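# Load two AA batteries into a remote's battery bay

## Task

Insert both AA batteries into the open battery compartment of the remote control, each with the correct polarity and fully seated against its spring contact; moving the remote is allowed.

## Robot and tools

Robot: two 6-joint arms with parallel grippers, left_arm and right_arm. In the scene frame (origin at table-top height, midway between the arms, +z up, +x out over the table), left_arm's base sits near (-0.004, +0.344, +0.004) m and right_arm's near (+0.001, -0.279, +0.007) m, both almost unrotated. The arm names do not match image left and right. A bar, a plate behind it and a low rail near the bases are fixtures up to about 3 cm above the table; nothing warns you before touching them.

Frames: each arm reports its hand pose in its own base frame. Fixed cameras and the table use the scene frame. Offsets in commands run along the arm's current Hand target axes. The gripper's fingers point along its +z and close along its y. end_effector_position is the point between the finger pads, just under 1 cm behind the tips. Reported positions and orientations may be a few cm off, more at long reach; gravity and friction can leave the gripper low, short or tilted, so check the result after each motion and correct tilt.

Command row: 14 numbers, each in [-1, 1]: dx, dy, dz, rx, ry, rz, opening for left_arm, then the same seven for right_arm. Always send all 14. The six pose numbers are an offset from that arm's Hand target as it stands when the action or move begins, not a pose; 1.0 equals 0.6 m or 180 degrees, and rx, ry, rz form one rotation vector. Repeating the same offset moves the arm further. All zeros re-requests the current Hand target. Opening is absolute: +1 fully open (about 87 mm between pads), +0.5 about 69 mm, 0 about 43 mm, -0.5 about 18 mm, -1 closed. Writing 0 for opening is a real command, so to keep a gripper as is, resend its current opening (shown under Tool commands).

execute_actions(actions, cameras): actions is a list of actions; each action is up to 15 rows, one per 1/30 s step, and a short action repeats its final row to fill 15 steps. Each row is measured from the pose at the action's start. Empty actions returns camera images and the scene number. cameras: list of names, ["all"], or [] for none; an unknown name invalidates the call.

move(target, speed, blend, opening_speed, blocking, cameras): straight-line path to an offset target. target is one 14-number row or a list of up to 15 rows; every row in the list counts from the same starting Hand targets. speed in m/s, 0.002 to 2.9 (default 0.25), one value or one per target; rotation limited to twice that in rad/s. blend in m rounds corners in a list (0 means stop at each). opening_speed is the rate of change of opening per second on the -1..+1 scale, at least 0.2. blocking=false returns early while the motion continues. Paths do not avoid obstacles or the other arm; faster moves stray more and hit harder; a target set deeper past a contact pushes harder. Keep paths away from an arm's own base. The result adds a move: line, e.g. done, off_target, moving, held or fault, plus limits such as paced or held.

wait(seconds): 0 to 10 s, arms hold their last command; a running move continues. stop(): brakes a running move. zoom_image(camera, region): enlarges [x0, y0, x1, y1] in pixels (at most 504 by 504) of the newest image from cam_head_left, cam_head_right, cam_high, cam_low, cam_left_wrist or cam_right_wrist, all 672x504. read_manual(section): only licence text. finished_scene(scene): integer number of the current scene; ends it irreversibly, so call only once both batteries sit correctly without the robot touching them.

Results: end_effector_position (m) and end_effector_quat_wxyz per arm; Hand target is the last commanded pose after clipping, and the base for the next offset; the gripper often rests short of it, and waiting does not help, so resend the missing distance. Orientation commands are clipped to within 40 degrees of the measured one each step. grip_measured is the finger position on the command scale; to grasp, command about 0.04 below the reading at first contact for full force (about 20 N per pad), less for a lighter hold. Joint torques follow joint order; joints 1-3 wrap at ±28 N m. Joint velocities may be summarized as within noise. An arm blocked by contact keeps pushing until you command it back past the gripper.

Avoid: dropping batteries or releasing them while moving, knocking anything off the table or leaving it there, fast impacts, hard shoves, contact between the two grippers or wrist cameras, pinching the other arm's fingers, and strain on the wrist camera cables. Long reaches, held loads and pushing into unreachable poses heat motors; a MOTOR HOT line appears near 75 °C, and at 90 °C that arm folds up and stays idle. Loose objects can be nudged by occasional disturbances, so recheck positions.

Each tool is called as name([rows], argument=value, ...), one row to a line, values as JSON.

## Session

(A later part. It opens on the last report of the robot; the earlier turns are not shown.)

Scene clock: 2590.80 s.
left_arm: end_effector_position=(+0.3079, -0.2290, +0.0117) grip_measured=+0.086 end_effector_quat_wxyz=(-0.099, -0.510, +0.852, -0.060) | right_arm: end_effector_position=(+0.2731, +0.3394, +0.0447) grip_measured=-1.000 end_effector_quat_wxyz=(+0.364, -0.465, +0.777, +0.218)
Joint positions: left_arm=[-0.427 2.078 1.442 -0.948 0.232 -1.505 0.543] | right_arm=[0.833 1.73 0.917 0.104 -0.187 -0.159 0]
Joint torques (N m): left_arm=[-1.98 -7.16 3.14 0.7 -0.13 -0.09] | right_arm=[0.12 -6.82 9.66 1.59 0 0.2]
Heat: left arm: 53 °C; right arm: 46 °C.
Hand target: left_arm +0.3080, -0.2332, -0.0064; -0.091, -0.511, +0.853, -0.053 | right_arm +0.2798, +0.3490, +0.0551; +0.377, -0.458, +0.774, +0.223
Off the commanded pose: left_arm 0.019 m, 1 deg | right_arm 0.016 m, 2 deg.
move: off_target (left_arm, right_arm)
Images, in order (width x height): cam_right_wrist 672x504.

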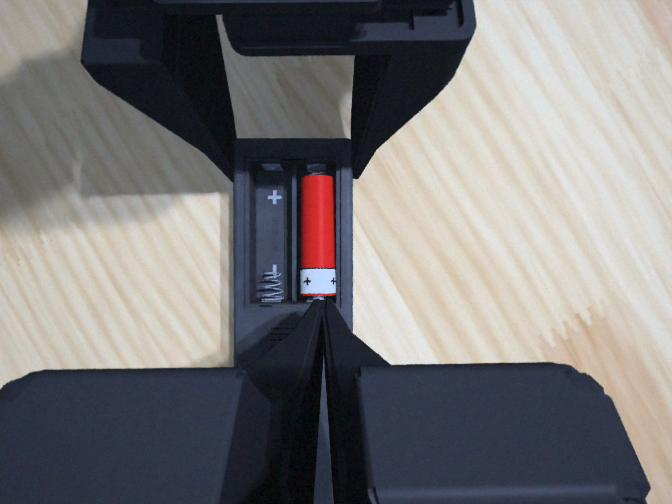

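move([
  [0, 0, 0, 0, 0, 0, 0.05, 0.0427, 0.0067, 0.0052, 0, 0, 0, -1.0],
], speed=0.05, cameras=["cam_right_wrist"])

zoom_image(camera="cam_right_wrist", region=[270, 220, 390, 320])

Scene clock: 2600.80 s.
left_arm: end_effector_position=(+0.3079, -0.2290, +0.0117) grip_measured=+0.086 end_effector_quat_wxyz=(-0.099, -0.510, +0.852, -0.060) | right_arm: end_effector_position=(+0.2688, +0.3358, +0.0321) grip_measured=-1.000 end_effector_quat_wxyz=(+0.368, -0.464, +0.775, +0.219)
Joint positions: left_arm=[-0.427 2.078 1.442 -0.948 0.232 -1.505 0.543] | right_arm=[0.835 1.739 0.858 0.181 -0.185 -0.158 0]
Joint torques (N m): left_arm=[-1.95 -7.13 3.12 0.7 -0.14 -0.07] | right_arm=[0.14 -6.89 5.52 1.86 0.01 0.2]
Heat: left arm: 51 °C; right arm: 46 °C.
Hand target: left_arm +0.3080, -0.2332, -0.0064; -0.091, -0.511, +0.853, -0.053 | right_arm +0.2698, +0.3393, +0.0330; +0.377, -0.457, +0.774, +0.223
Off the commanded pose: left_arm 0.019 m, 1 deg | right_arm 0.004 m, 1 deg.
move: off_target (left_arm)
Images, in order (width x height): cam_right_wrist 672x504.

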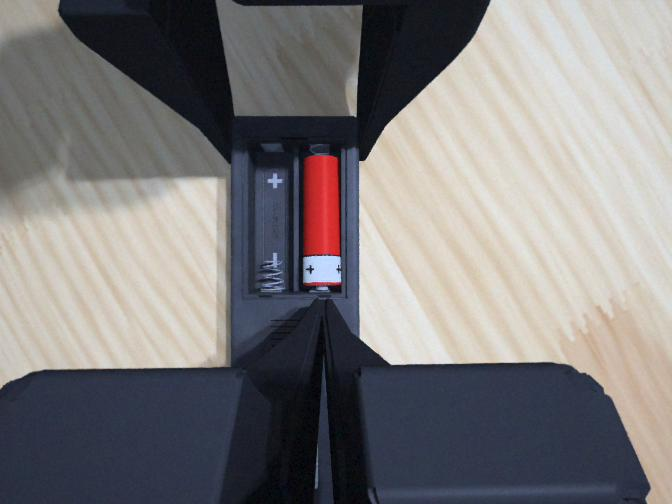

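Scaled by 4.200.

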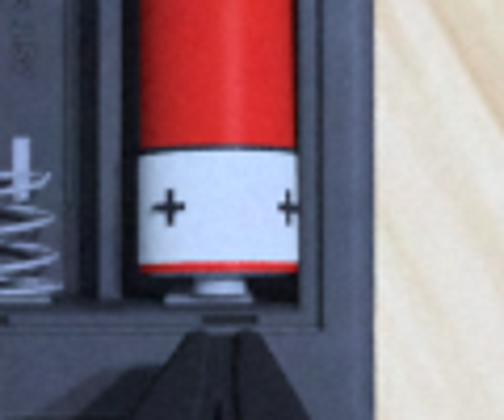

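move([
  [0, 0, 0, 0, 0, 0, 0.05, 0.0, 0.0, 0.03, 0, 0, 0, -1.0],
], speed=0.04, cameras=["cam_right_wrist"])

zoom_image(camera="cam_right_wrist", region=[270, 230, 390, 330])

Scene clock: 2609.80 s.
left_arm: end_effector_position=(+0.3079, -0.2290, +0.0117) grip_measured=+0.086 end_effector_quat_wxyz=(-0.099, -0.510, +0.852, -0.060) | right_arm: end_effector_position=(+0.2720, +0.3433, +0.0239) grip_measured=-1.000 end_effector_quat_wxyz=(+0.372, -0.463, +0.773, +0.221)
Joint positions: left_arm=[-0.427 2.078 1.442 -0.948 0.232 -1.505 0.543] | right_arm=[0.842 1.784 0.865 0.231 -0.182 -0.151 0]
Joint torques (N m): left_arm=[-1.96 -7.15 3.11 0.7 -0.14 -0.08] | right_arm=[0.43 -4.7 8.42 1.77 0.06 0.19]
Heat: left arm: 51 °C; right arm: 45 °C.
Hand target: left_arm +0.3079, -0.2332, -0.0064; -0.091, -0.511, +0.853, -0.053 | right_arm +0.2766, +0.3517, +0.0219; +0.377, -0.458, +0.774, +0.223
Off the commanded pose: left_arm 0.019 m, 1 deg | right_arm 0.010 m, 1 deg.
move: off_target (left_arm)
Images, in order (width x height): cam_right_wrist 672x504.

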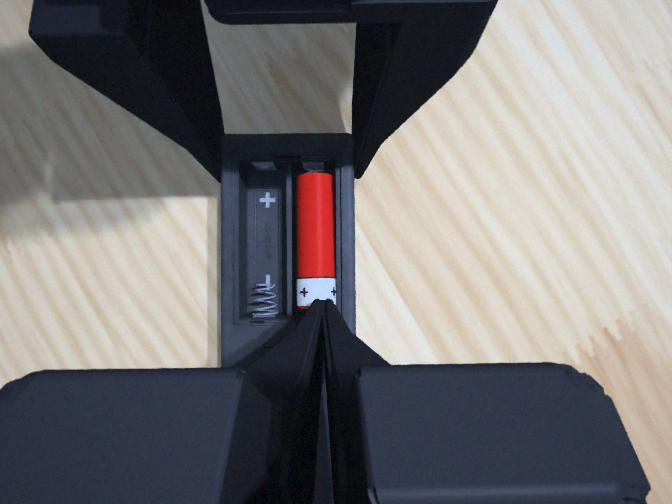

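Scaled by 4.200.

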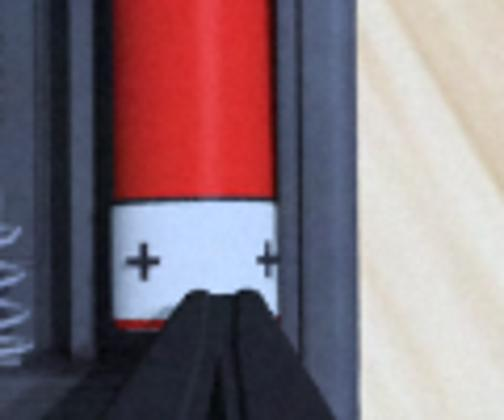

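move([
  [0, 0, 0, 0, 0, 0, 0.05, 0.0, 0.004, 0.015, 0, 0, 0, -1.0],
], speed=0.04, cameras=["cam_right_wrist"])

zoom_image(camera="cam_right_wrist", region=[270, 230, 390, 330])

Scene clock: 2613.57 s.
left_arm: end_effector_position=(+0.3083, -0.2284, +0.0113) grip_measured=+0.086 end_effector_quat_wxyz=(-0.097, -0.511, +0.852, -0.059) | right_arm: end_effector_position=(+0.2753, +0.3461, +0.0222) grip_measured=-1.000 end_effector_quat_wxyz=(+0.374, -0.459, +0.776, +0.218)
Joint positions: left_arm=[-0.427 2.078 1.442 -0.948 0.228 -1.507 0.543] | right_arm=[0.846 1.801 0.879 0.235 -0.168 -0.144 0]
Joint torques (N m): left_arm=[-1.98 -7.16 3.11 0.71 -0.1 -0.05] | right_arm=[1.13 -3.44 8.73 1.91 0 0.19]
Heat: left arm: 50 °C; right arm: 45 °C.
Hand target: left_arm +0.3079, -0.2333, -0.0064; -0.091, -0.511, +0.853, -0.053 | right_arm +0.2780, +0.3591, +0.0163; +0.377, -0.458, +0.774, +0.223
Off the commanded pose: left_arm 0.018 m, 1 deg | right_arm 0.014 m, 1 deg.
move: off_target (left_arm, right_arm)
Images, in order (width x height): cam_right_wrist 672x504.

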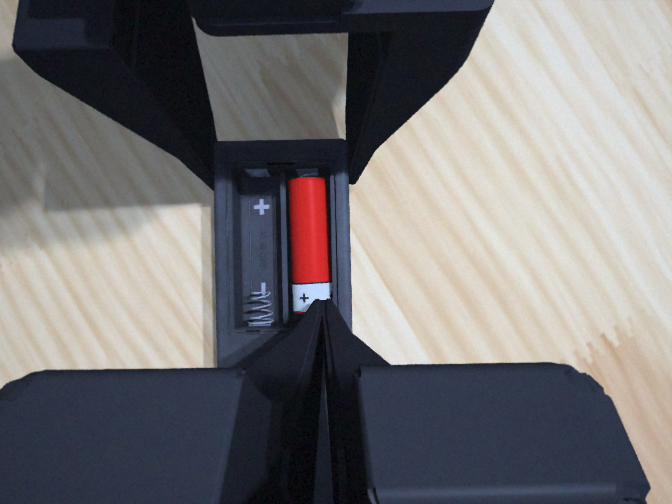

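Scaled by 4.200.

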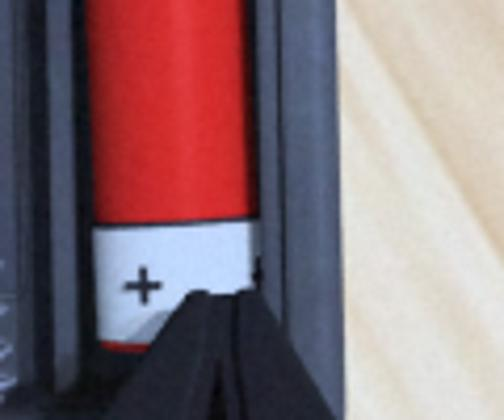

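move([
  [0, 0, 0, 0, 0, 0, 0.05, 0.0, 0.002, -0.03, 0, 0, 0, -1.0],
  [0, 0, 0, 0, 0, 0, 0.05, 0.0, 0.010, -0.02, 0, 0, 0, -1.0],
  [0, 0, 0, 0, 0, 0, 0.05, 0.0, 0.010, 0.0, 0, 0, 0, -1.0],
], speed=0.04, cameras=["cam_right_wrist"])

zoom_image(camera="cam_right_wrist", region=[270, 230, 390, 330])

Scene clock: 2619.60 s.
left_arm: end_effector_position=(+0.3083, -0.2283, +0.0113) grip_measured=+0.086 end_effector_quat_wxyz=(-0.097, -0.511, +0.852, -0.059) | right_arm: end_effector_position=(+0.2747, +0.3462, +0.0214) grip_measured=-1.000 end_effector_quat_wxyz=(+0.377, -0.458, +0.778, +0.207)
Joint positions: left_arm=[-0.427 2.078 1.442 -0.948 0.228 -1.507 0.543] | right_arm=[0.86 1.801 0.879 0.232 -0.135 -0.14 0]
Joint torques (N m): left_arm=[-1.99 -7.13 3.12 0.7 -0.09 -0.04] | right_arm=[1.4 -3.78 8.18 1.96 -0.23 0.26]
Heat: left arm: 50 °C; right arm: 45 °C.
Hand target: left_arm +0.3079, -0.2332, -0.0064; -0.091, -0.511, +0.853, -0.053 | right_arm +0.2727, +0.3619, +0.0163; +0.377, -0.458, +0.774, +0.223
Off the commanded pose: left_arm 0.018 m, 1 deg | right_arm 0.017 m, 2 deg.
move: off_target (left_arm, right_arm)
Images, in order (width x height): cam_right_wrist 672x504.

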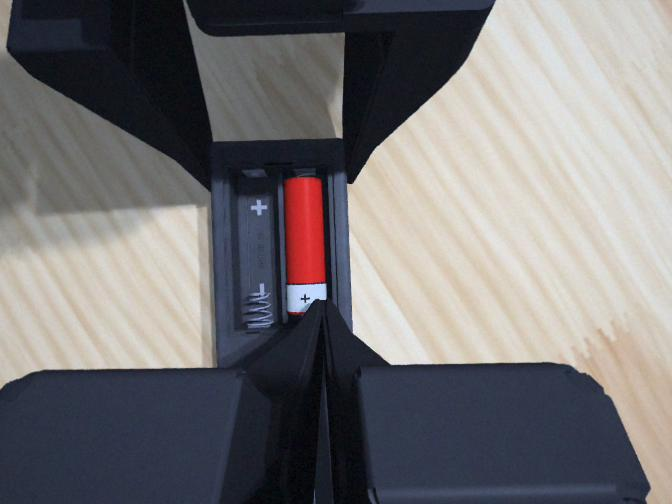

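Scaled by 4.200.

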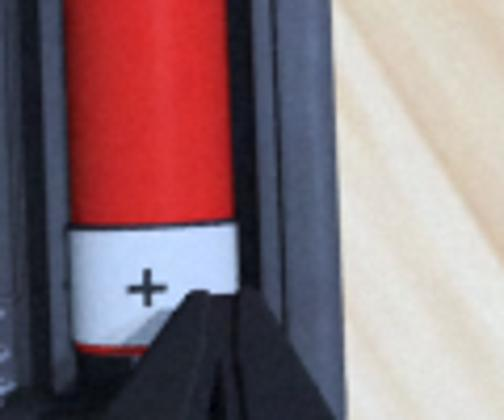

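move([
  [0, 0, 0, 0, 0, 0, 0.05, -0.01, 0.002, -0.09, 0, 0, 0, -1.0],
], speed=0.06, cameras=["cam_right_wrist"])

zoom_image(camera="cam_right_wrist", region=[270, 190, 390, 310])

Scene clock: 2624.40 s.
left_arm: end_effector_position=(+0.3081, -0.2296, +0.0117) grip_measured=+0.086 end_effector_quat_wxyz=(-0.099, -0.511, +0.852, -0.061) | right_arm: end_effector_position=(+0.2541, +0.3287, +0.0476) grip_measured=-1.000 end_effector_quat_wxyz=(+0.371, -0.462, +0.777, +0.213)
Joint positions: left_arm=[-0.428 2.078 1.442 -0.946 0.233 -1.507 0.543] | right_arm=[0.863 1.646 0.825 0.125 -0.15 -0.138 0]
Joint torques (N m): left_arm=[-1.87 -7.12 3.14 0.69 -0.16 -0.06] | right_arm=[-0.75 -8.64 5.45 1.61 -0.22 0.12]
Heat: left arm: 50 °C; right arm: 44 °C.
Hand target: left_arm +0.3079, -0.2332, -0.0064; -0.091, -0.511, +0.853, -0.053 | right_arm +0.2529, +0.3285, +0.0543; +0.377, -0.458, +0.774, +0.223
Off the commanded pose: left_arm 0.018 m, 1 deg | right_arm 0.007 m, 1 deg.
move: off_target (left_arm)
Images, in order (width x height): cam_right_wrist 672x504.

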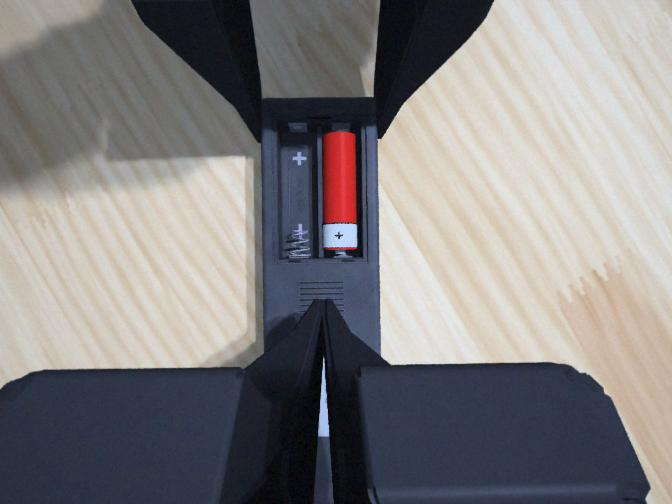

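Scaled by 4.200.

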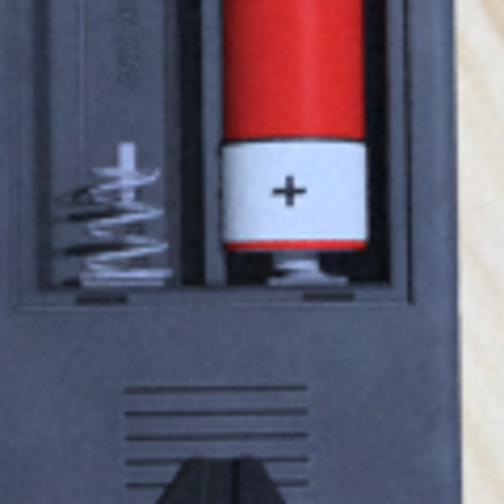

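move([
  [0, 0, 0, 0, 0, 0, 0.05, 0.0, -0.0135, 0.035, 0, 0, 0, -1.0],
], speed=0.06, cameras=["cam_right_wrist"])

zoom_image(camera="cam_right_wrist", region=[270, 210, 390, 330])

Scene clock: 2636.23 s.
left_arm: end_effector_position=(+0.3081, -0.2296, +0.0117) grip_measured=+0.086 end_effector_quat_wxyz=(-0.099, -0.511, +0.852, -0.061) | right_arm: end_effector_position=(+0.2563, +0.3257, +0.0267) grip_measured=-1.000 end_effector_quat_wxyz=(+0.353, -0.461, +0.787, +0.209)
Joint positions: left_arm=[-0.428 2.078 1.442 -0.946 0.233 -1.507 0.543] | right_arm=[0.85 1.707 0.825 0.145 -0.161 -0.138 0]
Joint torques (N m): left_arm=[-1.91 -7.16 3.14 0.69 -0.15 -0.04] | right_arm=[-0.84 -6.54 9.37 1.84 -0.23 0.03]
Heat: left arm: 49 °C; right arm: 44 °C.
Hand target: left_arm +0.3079, -0.2332, -0.0064; -0.091, -0.511, +0.853, -0.053 | right_arm +0.2679, +0.3391, +0.0413; +0.377, -0.458, +0.774, +0.223
Off the commanded pose: left_arm 0.018 m, 1 deg | right_arm 0.023 m, 3 deg.
move: off_target (left_arm, right_arm)
Images, in order (width x height): cam_right_wrist 672x504.

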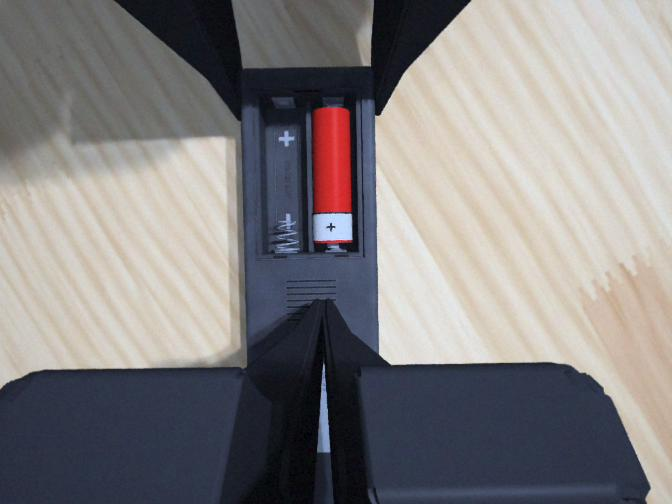

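Scaled by 4.200.

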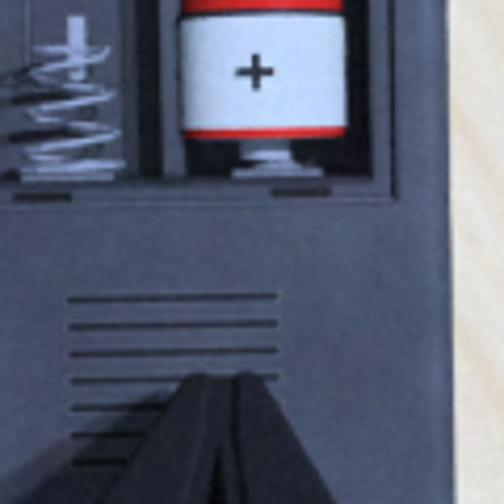

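move([
  [0, 0, 0, 0, 0, 0, 0.05, -0.0181, -0.007, 0.0177, 0, 0, 0, -1.0],
], speed=0.06, cameras=["cam_right_wrist"])

zoom_image(camera="cam_right_wrist", region=[270, 230, 390, 330])

Scene clock: 2644.10 s.
left_arm: end_effector_position=(+0.3081, -0.2296, +0.0117) grip_measured=+0.086 end_effector_quat_wxyz=(-0.099, -0.511, +0.852, -0.061) | right_arm: end_effector_position=(+0.2699, +0.3404, +0.0319) grip_measured=-1.000 end_effector_quat_wxyz=(+0.361, -0.459, +0.783, +0.213)
Joint positions: left_arm=[-0.428 2.078 1.442 -0.946 0.233 -1.507 0.543] | right_arm=[0.848 1.757 0.895 0.145 -0.163 -0.138 0]
Joint torques (N m): left_arm=[-1.91 -7.13 3.11 0.69 -0.15 -0.07] | right_arm=[-0.87 -6.9 9.5 1.65 -0.23 0.02]
Heat: left arm: 49 °C; right arm: 45 °C.
Hand target: left_arm +0.3079, -0.2332, -0.0064; -0.091, -0.511, +0.853, -0.053 | right_arm +0.2789, +0.3502, +0.0433; +0.377, -0.457, +0.774, +0.223
Off the commanded pose: left_arm 0.018 m, 1 deg | right_arm 0.018 m, 2 deg.
move: off_target (left_arm, right_arm)
Images, in order (width x height): cam_right_wrist 672x504.

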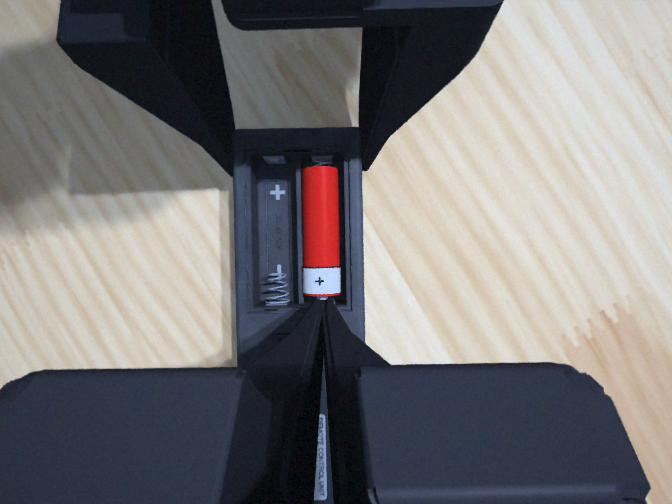

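Scaled by 4.200.

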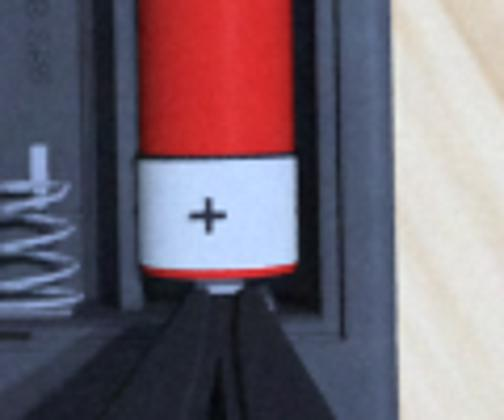

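move([
  [0, 0, 0, 0, 0, 0, 0.05, 0.0, 0.0, 0.03, 0, 0, 0, -1.0],
], speed=0.04, cameras=["cam_right_wrist"])

zoom_image(camera="cam_right_wrist", region=[270, 230, 390, 330])

Scene clock: 2649.23 s.
left_arm: end_effector_position=(+0.3083, -0.2297, +0.0117) grip_measured=+0.086 end_effector_quat_wxyz=(-0.099, -0.511, +0.852, -0.062) | right_arm: end_effector_position=(+0.2799, +0.3517, +0.0242) grip_measured=-1.000 end_effector_quat_wxyz=(+0.363, -0.459, +0.782, +0.214)
Joint positions: left_arm=[-0.428 2.078 1.442 -0.945 0.233 -1.508 0.543] | right_arm=[0.848 1.825 0.94 0.173 -0.163 -0.138 0]
Joint torques (N m): left_arm=[-1.89 -7.15 3.14 0.68 -0.15 -0.04] | right_arm=[-0.01 -6.98 8.85 1.73 -0.14 0.09]
Heat: left arm: 48 °C; right arm: 45 °C.
Hand target: left_arm +0.3080, -0.2333, -0.0064; -0.091, -0.511, +0.853, -0.053 | right_arm +0.2858, +0.3626, +0.0322; +0.377, -0.457, +0.774, +0.223
Off the commanded pose: left_arm 0.018 m, 1 deg | right_arm 0.015 m, 2 deg.
move: off_target (left_arm, right_arm)
Images, in order (width x height): cam_right_wrist 672x504.

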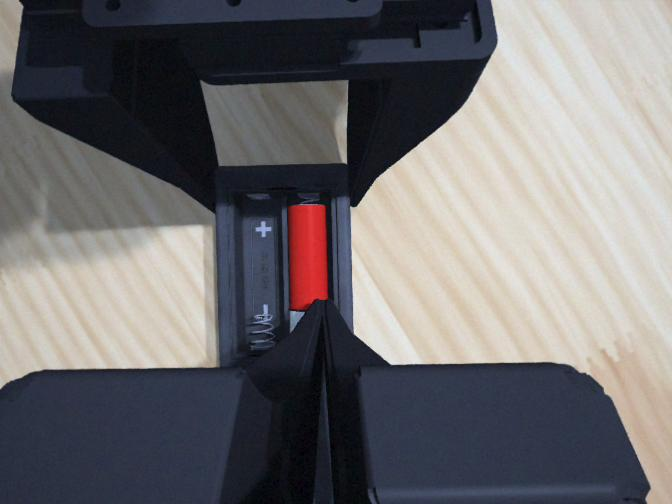

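Scaled by 4.200.

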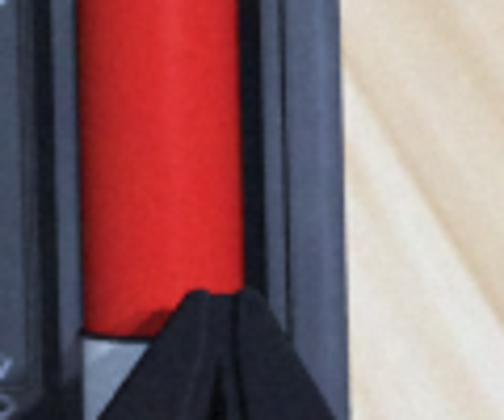

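move([
  [0, 0, 0, 0, 0, 0, 0.05, -0.004, 0.004, -0.04, 0, 0, 0, -1.0],
  [0, 0, 0, 0, 0, 0, 0.05, 0.009, 0.006, -0.03, 0, 0, 0, -1.0],
], speed=0.06, cameras=["cam_right_wrist"])

zoom_image(camera="cam_right_wrist", region=[270, 230, 390, 330])

Scene clock: 2655.93 s.
left_arm: end_effector_position=(+0.3083, -0.2297, +0.0117) grip_measured=+0.086 end_effector_quat_wxyz=(-0.099, -0.511, +0.852, -0.062) | right_arm: end_effector_position=(+0.2736, +0.3446, +0.0348) grip_measured=-1.000 end_effector_quat_wxyz=(+0.366, -0.458, +0.781, +0.214)
Joint positions: left_arm=[-0.428 2.078 1.442 -0.945 0.233 -1.508 0.543] | right_arm=[0.848 1.766 0.912 0.148 -0.163 -0.138 0]
Joint torques (N m): left_arm=[-1.91 -7.16 3.11 0.69 -0.15 -0.04] | right_arm=[-0.08 -7.91 5.55 1.87 -0.15 0.08]
Heat: left arm: 48 °C; right arm: 44 °C.
Hand target: left_arm +0.3080, -0.2333, -0.0064; -0.091, -0.511, +0.853, -0.053 | right_arm +0.2742, +0.3490, +0.0392; +0.377, -0.457, +0.774, +0.223
Off the commanded pose: left_arm 0.018 m, 1 deg | right_arm 0.006 m, 2 deg.
move: off_target (left_arm)
Images, in order (width x height): cam_right_wrist 672x504.

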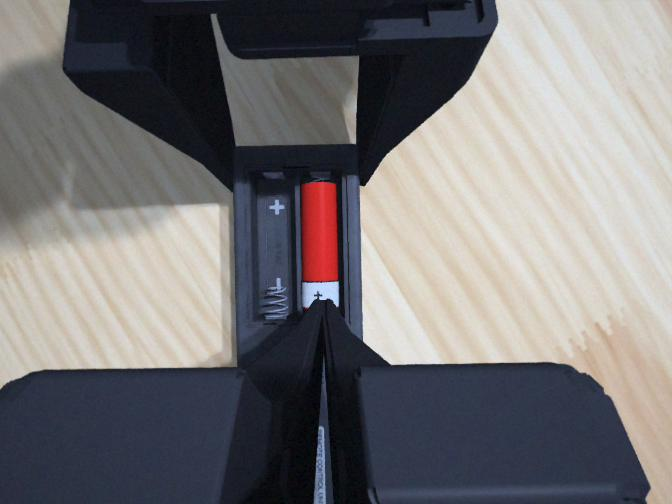

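Scaled by 4.200.

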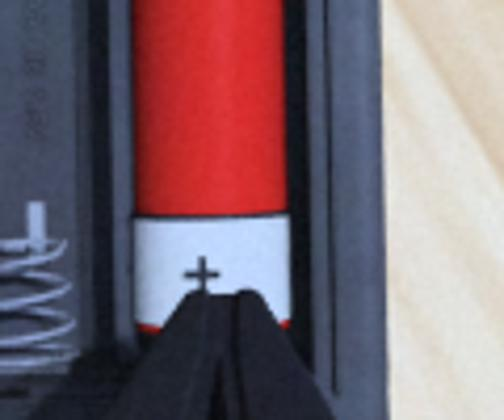

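move([
  [0, 0, 0, 0, 0, 0, 0.05, 0.0145, 0.001, -0.012, 0, 0, 0, -1.0],
], speed=0.05, cameras=["cam_right_wrist"])

zoom_image(camera="cam_right_wrist", region=[270, 210, 390, 310])

Scene clock: 2662.83 s.
left_arm: end_effector_position=(+0.3083, -0.2297, +0.0117) grip_measured=+0.086 end_effector_quat_wxyz=(-0.099, -0.511, +0.852, -0.062) | right_arm: end_effector_position=(+0.2668, +0.3369, +0.0257) grip_measured=-1.000 end_effector_quat_wxyz=(+0.361, -0.459, +0.783, +0.213)
Joint positions: left_arm=[-0.428 2.078 1.442 -0.945 0.233 -1.508 0.543] | right_arm=[0.848 1.757 0.865 0.174 -0.163 -0.138 0]
Joint torques (N m): left_arm=[-1.94 -7.15 3.11 0.68 -0.16 -0.04] | right_arm=[-0.59 -9.55 5.09 1.79 -0.2 0.04]
Heat: left arm: 48 °C; right arm: 43 °C.
Hand target: left_arm +0.3080, -0.2333, -0.0064; -0.091, -0.511, +0.853, -0.053 | right_arm +0.2684, +0.3397, +0.0367; +0.377, -0.457, +0.774, +0.223
Off the commanded pose: left_arm 0.018 m, 1 deg | right_arm 0.012 m, 2 deg.
move: off_target (left_arm, right_arm)
Images, in order (width x height): cam_right_wrist 672x504.

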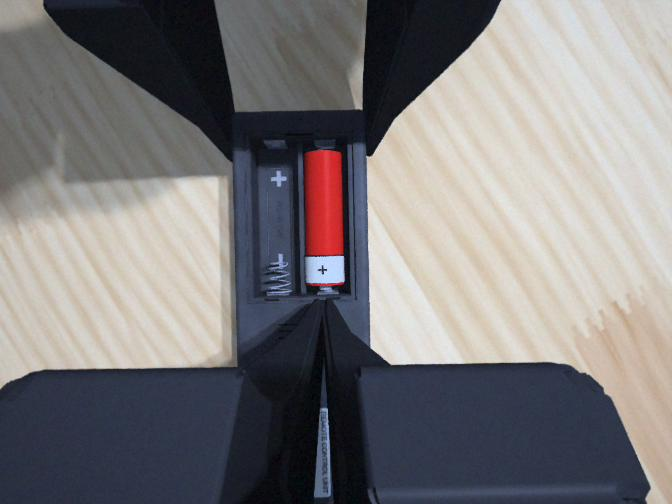

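Scaled by 4.200.

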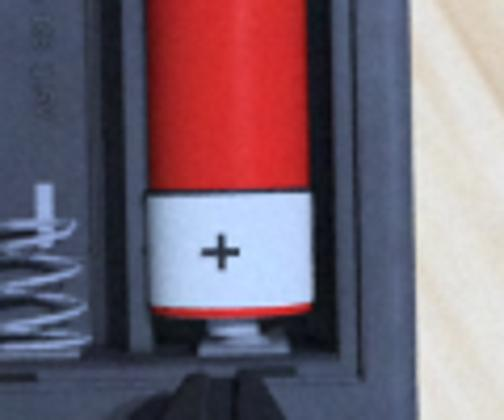

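move([
  [0, 0, 0, 0, 0, 0, 0.05, 0.0055, 0.0005, 0.0382, 0, 0, 0, -1.0],
], speed=0.04, cameras=["cam_right_wrist"])

zoom_image(camera="cam_right_wrist", region=[270, 230, 390, 330])

Scene clock: 2670.13 s.
left_arm: end_effector_position=(+0.3085, -0.2297, +0.0117) grip_measured=+0.086 end_effector_quat_wxyz=(-0.099, -0.511, +0.851, -0.062) | right_arm: end_effector_position=(+0.2714, +0.3452, +0.0225) grip_measured=-1.000 end_effector_quat_wxyz=(+0.372, -0.459, +0.776, +0.219)
Joint positions: left_arm=[-0.428 2.078 1.442 -0.945 0.233 -1.509 0.543] | right_arm=[0.851 1.79 0.867 0.235 -0.167 -0.138 0]
Joint torques (N m): left_arm=[-1.89 -7.12 3.11 0.68 -0.15 -0.03] | right_arm=[0.16 -4.57 8.29 1.81 -0.05 0.11]
Heat: left arm: 48 °C; right arm: 43 °C.
Hand target: left_arm +0.3079, -0.2333, -0.0064; -0.091, -0.511, +0.853, -0.053 | right_arm +0.2758, +0.3539, +0.0201; +0.377, -0.458, +0.774, +0.223
Off the commanded pose: left_arm 0.018 m, 1 deg | right_arm 0.010 m, 1 deg.
move: off_target (left_arm)
Images, in order (width x height): cam_right_wrist 672x504.

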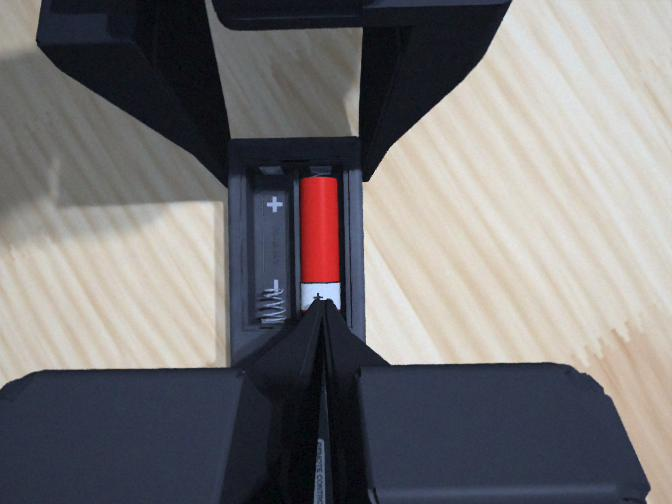

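Scaled by 4.200.

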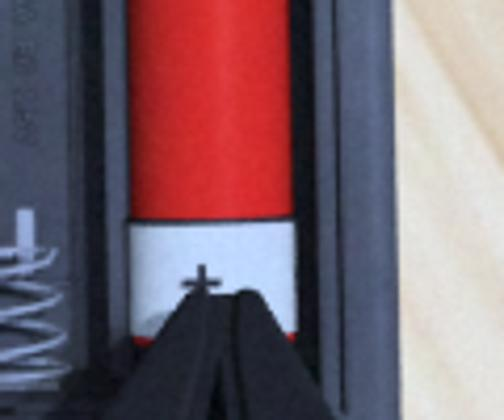

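move([
  [0.005, 0, 0, 0, 0, 0, 0.05, 0.0, 0.0005, 0.022, 0, 0, 0, -1.0],
], speed=0.04, cameras=["cam_right_wrist"])

zoom_image(camera="cam_right_wrist", region=[270, 230, 390, 330])

Scene clock: 2673.80 s.
left_arm: end_effector_position=(+0.3090, -0.2290, +0.0113) grip_measured=+0.086 end_effector_quat_wxyz=(-0.096, -0.513, +0.851, -0.060) | right_arm: end_effector_position=(+0.2739, +0.3481, +0.0217) grip_measured=-1.000 end_effector_quat_wxyz=(+0.369, -0.460, +0.778, +0.218)
Joint positions: left_arm=[-0.428 2.078 1.442 -0.944 0.228 -1.511 0.543] | right_arm=[0.851 1.806 0.89 0.221 -0.167 -0.138 0]
Joint torques (N m): left_arm=[-2.66 -7.32 3.12 0.67 -0.09 -0.09] | right_arm=[0.84 -1.85 8.77 2.19 0.02 0.15]
Heat: left arm: 48 °C; right arm: 43 °C.
Hand target: left_arm +0.3065, -0.2359, -0.0057; -0.091, -0.511, +0.853, -0.053 | right_arm +0.2805, +0.3631, +0.0118; +0.377, -0.458, +0.774, +0.223
Off the commanded pose: left_arm 0.019 m, 1 deg | right_arm 0.019 m, 1 deg.
move: off_target (left_arm, right_arm)
Images, in order (width x height): cam_right_wrist 672x504.

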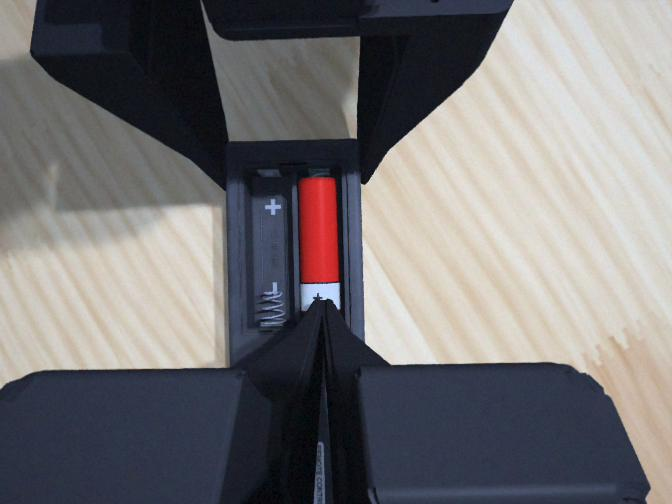

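Scaled by 4.200.

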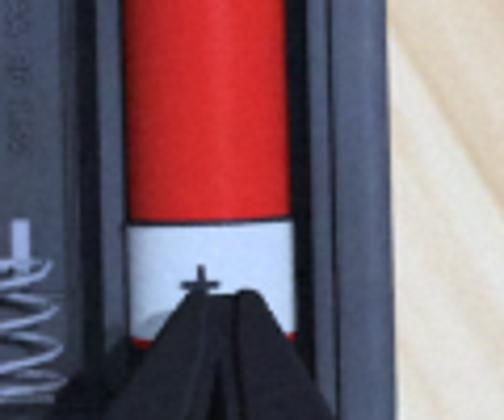

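move([
  [0.01, 0, 0.005, 0, 0, 0, 0.05, 0.006, 0.0, 0.022, 0, 0, 0, -1.0],
], speed=0.04, cameras=["cam_right_wrist"])

zoom_image(camera="cam_right_wrist", region=[270, 230, 390, 330])

Scene clock: 2677.43 s.
left_arm: end_effector_position=(+0.3168, -0.2212, +0.0084) grip_measured=+0.084 end_effector_quat_wxyz=(-0.066, -0.517, +0.852, -0.050) | right_arm: end_effector_position=(+0.2826, +0.3574, +0.0210) grip_measured=-1.000 end_effector_quat_wxyz=(+0.381, -0.457, +0.773, +0.221)
Joint positions: left_arm=[-0.428 2.073 1.442 -0.932 0.165 -1.518 0.542] | right_arm=[0.851 1.845 0.917 0.257 -0.164 -0.138 0]
Joint torques (N m): left_arm=[-4.25 -6.79 2.73 0.64 0.53 -0.18] | right_arm=[1.26 -1.03 7.91 2.17 0.03 0.17]
Heat: left arm: 48 °C; right arm: 43 °C.
Hand target: left_arm +0.3035, -0.2416, -0.0074; -0.091, -0.511, +0.853, -0.053 | right_arm +0.2845, +0.3703, +0.0009; +0.377, -0.458, +0.774, +0.223
Off the commanded pose: left_arm 0.029 m, 3 deg | right_arm 0.024 m, 1 deg.
move: off_target (left_arm, right_arm)
Images, in order (width x height): cam_right_wrist 672x504.

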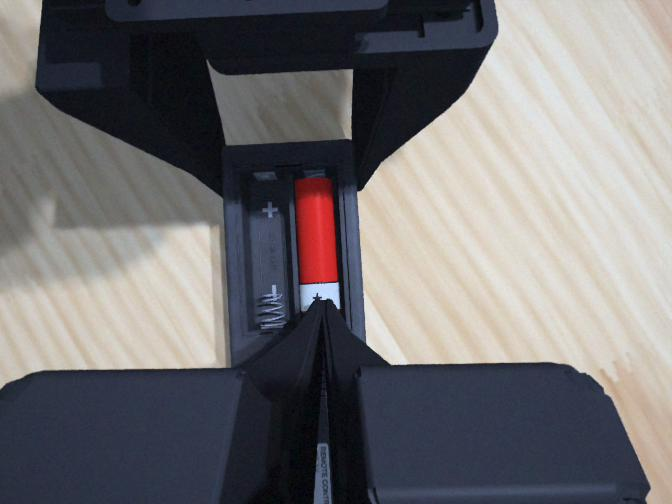

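Scaled by 4.200.

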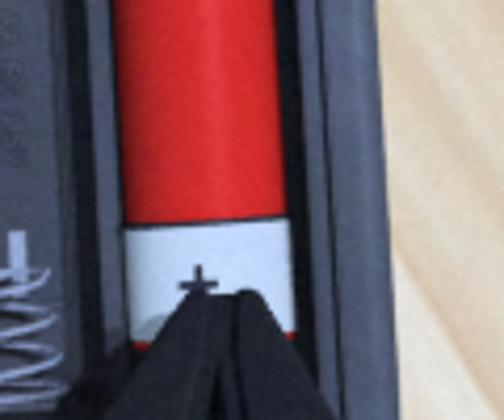

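wait(seconds=0.1, cameras=["cam_low"])

zoom_image(camera="cam_low", region=[260, 180, 330, 225])

Scene clock: 2682.37 s.
left_arm: end_effector_position=(+0.3168, -0.2212, +0.0084) grip_measured=+0.084 end_effector_quat_wxyz=(-0.066, -0.517, +0.852, -0.049) | right_arm: end_effector_position=(+0.2827, +0.3574, +0.0209) grip_measured=-1.000 end_effector_quat_wxyz=(+0.381, -0.457, +0.773, +0.221)
Joint positions: left_arm=[-0.428 2.073 1.442 -0.932 0.164 -1.518 0.542] | right_arm=[0.851 1.845 0.917 0.258 -0.164 -0.138 0]
Joint torques (N m): left_arm=[-4.26 -6.82 2.73 0.65 0.55 -0.17] | right_arm=[1.25 -1.03 7.92 2.17 0.03 0.17]
Heat: left arm: 47 °C; right arm: 43 °C.
Hand target: left_arm +0.3035, -0.2416, -0.0074; -0.091, -0.511, +0.853, -0.053 | right_arm +0.2844, +0.3703, +0.0008; +0.377, -0.458, +0.774, +0.223
Tool commands: left_gripper/opening=+0.05 right_gripper/opening=-1.0
Off the commanded pose: left_arm 0.029 m, 3 deg | right_arm 0.024 m, 1 deg.
wait: 0.10 s; at rest from the start
Images, in order (width x height): cam_low 672x504.

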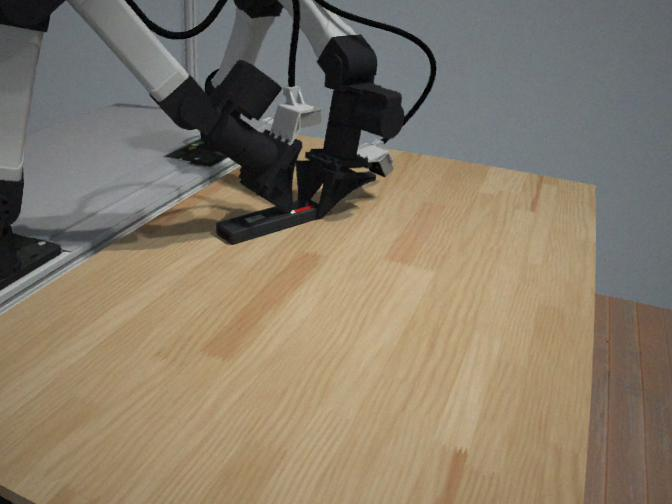

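Scaled by 7.200.

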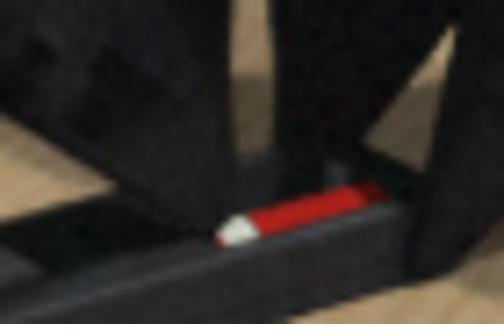

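move([
  [0.004, 0, 0, 0, 0, 0, 0.05, 0.014, 0.0, 0.012, 0, 0, 0, -1.0],
], speed=0.04, cameras=["cam_right_wrist", "cam_low"])

zoom_image(camera="cam_low", region=[260, 180, 330, 225])

zoom_image(camera="cam_right_wrist", region=[270, 230, 390, 330])

Scene clock: 2687.63 s.
left_arm: end_effector_position=(+0.3220, -0.2154, +0.0073) grip_measured=+0.084 end_effector_quat_wxyz=(-0.045, -0.523, +0.850, -0.041) | right_arm: end_effector_position=(+0.2887, +0.3635, +0.0206) grip_measured=-1.000 end_effector_quat_wxyz=(+0.396, -0.454, +0.766, +0.224)
Joint positions: left_arm=[-0.428 2.068 1.442 -0.927 0.12 -1.532 0.542] | right_arm=[0.851 1.869 0.917 0.316 -0.161 -0.138 0]
Joint torques (N m): left_arm=[-4.75 -6.52 2.86 0.57 1 -0.08] | right_arm=[1.25 -0.66 6.52 2.01 0 0.17]
Heat: left arm: 47 °C; right arm: 43 °C.
Hand target: left_arm +0.3024, -0.2436, -0.0069; -0.091, -0.511, +0.853, -0.053 | right_arm +0.2847, +0.3707, -0.0102; +0.377, -0.458, +0.774, +0.223
Off the commanded pose: left_arm 0.037 m, 6 deg | right_arm 0.032 m, 2 deg.
move: off_target (left_arm, right_arm)
Images, in order (width x height): cam_low 672x504, cam_right_wrist 672x504.

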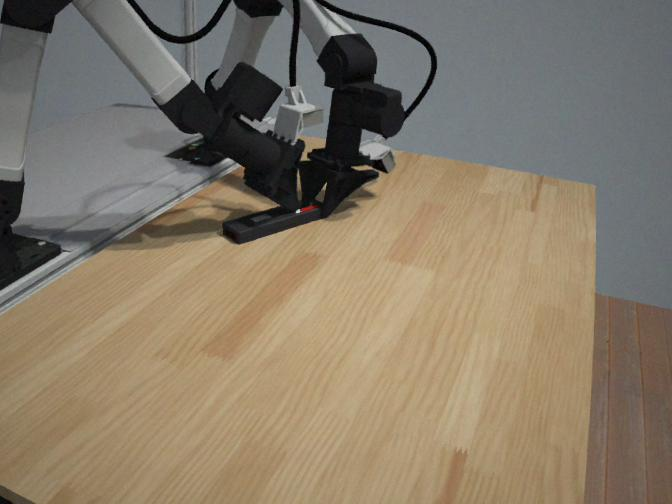

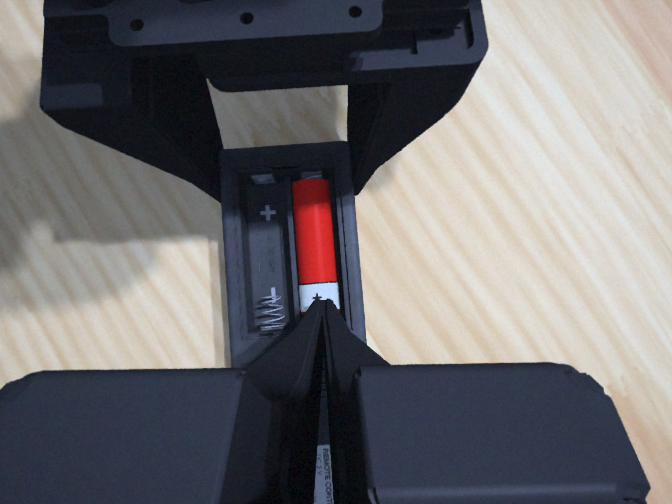

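Scaled by 7.200.

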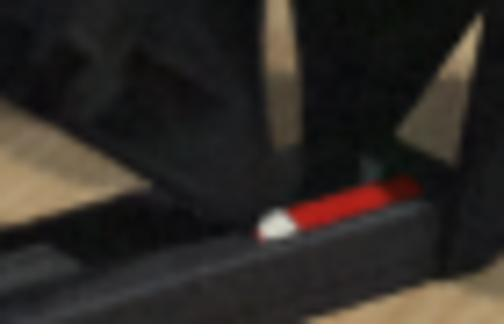

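Scaled by 4.200.

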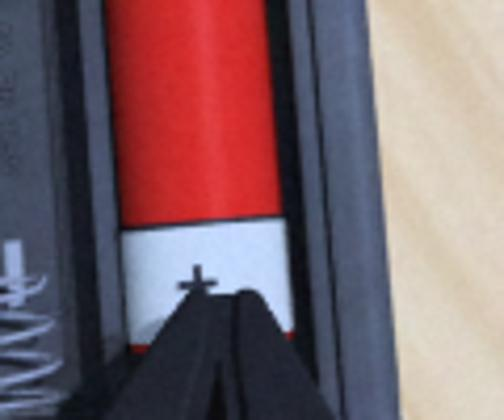

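move([
  [0, 0, 0, 0, 0, 0, 0.05, -0.012, 0.0, -0.03, 0, 0, 0, -1.0],
  [-0.01, 0, 0, 0, 0, 0, 0.05, -0.03, 0.0, -0.11, 0, 0, 0, -1.0],
], speed=0.06, cameras=["cam_right_wrist", "cam_low"])

zoom_image(camera="cam_low", region=[260, 180, 330, 225])

zoom_image(camera="cam_right_wrist", region=[270, 190, 390, 310])

Scene clock: 2692.73 s.
left_arm: end_effector_position=(+0.3110, -0.2357, +0.0077) grip_measured=+0.084 end_effector_quat_wxyz=(-0.081, -0.511, +0.853, -0.064) | right_arm: end_effector_position=(+0.2651, +0.3353, +0.0370) grip_measured=-1.000 end_effector_quat_wxyz=(+0.369, -0.458, +0.779, +0.215)
Joint positions: left_arm=[-0.45 2.077 1.431 -0.906 0.207 -1.532 0.542] | right_arm=[0.849 1.716 0.855 0.162 -0.162 -0.138 0]
Joint torques (N m): left_arm=[-1.21 -6.83 3.54 0.46 0.11 0.04] | right_arm=[-0.85 -9.18 5.34 1.6 -0.23 0.03]
Heat: left arm: 47 °C; right arm: 43 °C.
Hand target: left_arm +0.3051, -0.2385, -0.0082; -0.091, -0.511, +0.853, -0.053 | right_arm +0.2650, +0.3349, +0.0448; +0.377, -0.457, +0.774, +0.223
Off the commanded pose: left_arm 0.017 m, 2 deg | right_arm 0.008 m, 1 deg.
move: off_target (left_arm)
Images, in order (width x height): cam_low 672x504, cam_right_wrist 672x504.

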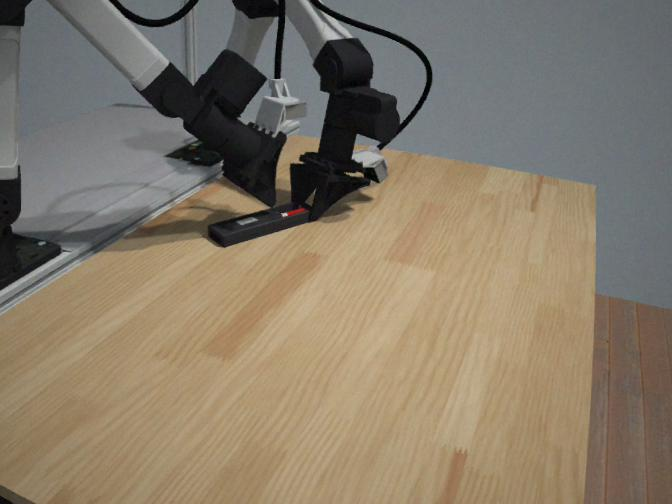

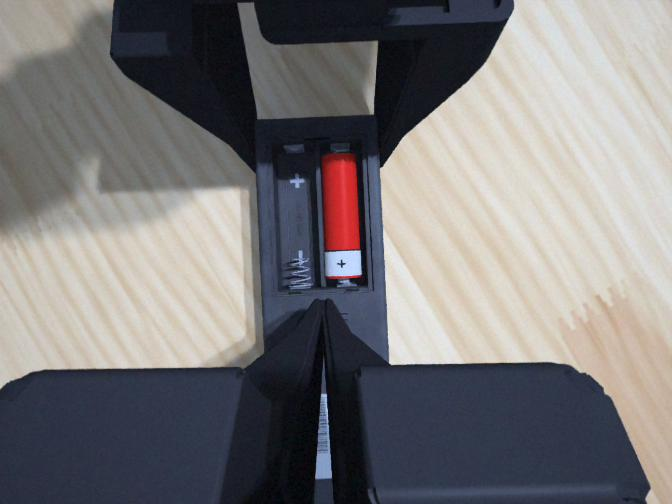

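Scaled by 7.200.

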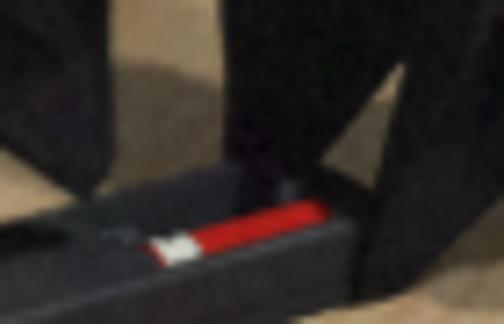

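Scaled by 4.200.

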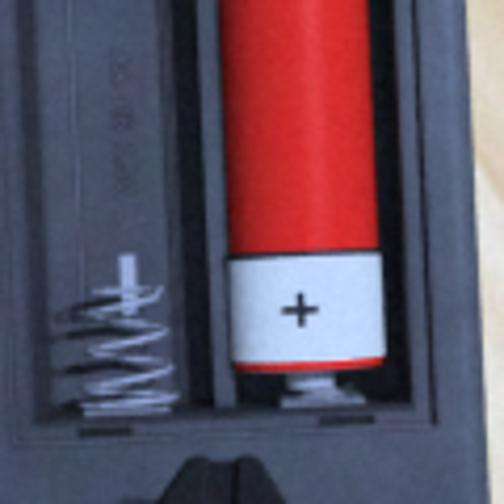

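move([
  [0, 0, 0, 0, 0, 0, 0.05, 0.0297, -0.0162, -0.1467, 0, 0, 0, -1.0],
  [0, 0, 0, 0, 0, 0, 0.05, 0.1227, -0.0087, -0.1743, -0.0092, 0.038, -0.0072, -1.0],
  [0, 0, 0, 0, 0, 0, 0.05, 0.1227, -0.0087, -0.1743, -0.0092, 0.038, -0.0072, 0.6],
], speed=0.15, blend=[0.02, 0, 0], cameras=["cam_right_wrist", "cam_low"])

zoom_image(camera="cam_low", region=[260, 180, 330, 225])

Scene clock: 2710.23 s.
left_arm: end_effector_position=(+0.3110, -0.2358, +0.0077) grip_measured=+0.084 end_effector_quat_wxyz=(-0.081, -0.511, +0.853, -0.065) | right_arm: end_effector_position=(+0.2083, +0.2205, +0.0481) grip_measured=+0.600 end_effector_quat_wxyz=(+0.319, -0.479, +0.794, +0.197)
Joint positions: left_arm=[-0.45 2.077 1.431 -0.906 0.207 -1.532 0.542] | right_arm=[0.693 1.257 0.582 -0.168 -0.277 -0.287 0.8]
Joint torques (N m): left_arm=[-1.2 -6.83 3.55 0.46 0.11 0.05] | right_arm=[-0.9 -5.09 6.04 1.4 -0.32 -0.1]
Heat: left arm: 48 °C; right arm: 43 °C.
Hand target: left_arm +0.3050, -0.2385, -0.0082; -0.091, -0.511, +0.853, -0.053 | right_arm +0.2080, +0.2204, +0.0512; +0.326, -0.484, +0.787, +0.202
Off the commanded pose: left_arm 0.017 m, 2 deg | right_arm 0.003 m, 1 deg.
move: off_target (left_arm)
Images, in order (width x height): cam_low 672x504, cam_right_wrist 672x504.

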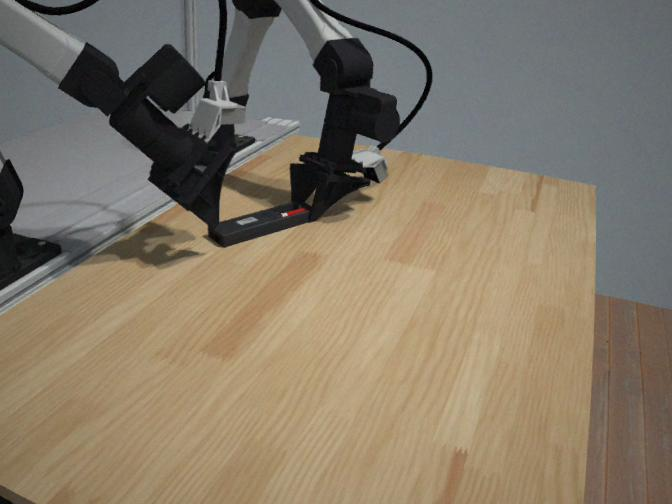

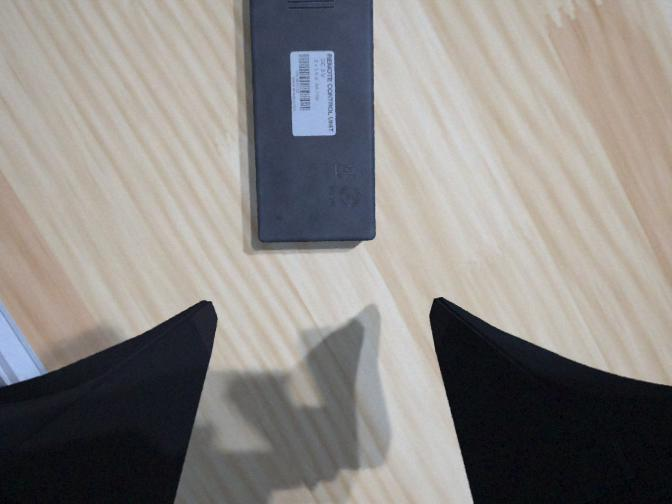

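Scaled by 7.200.

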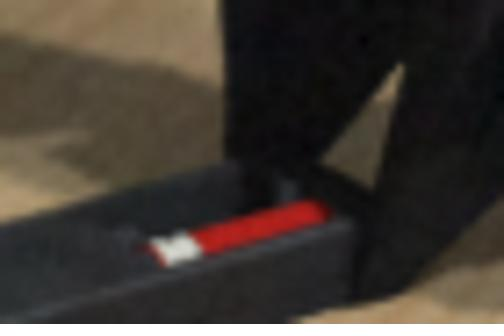

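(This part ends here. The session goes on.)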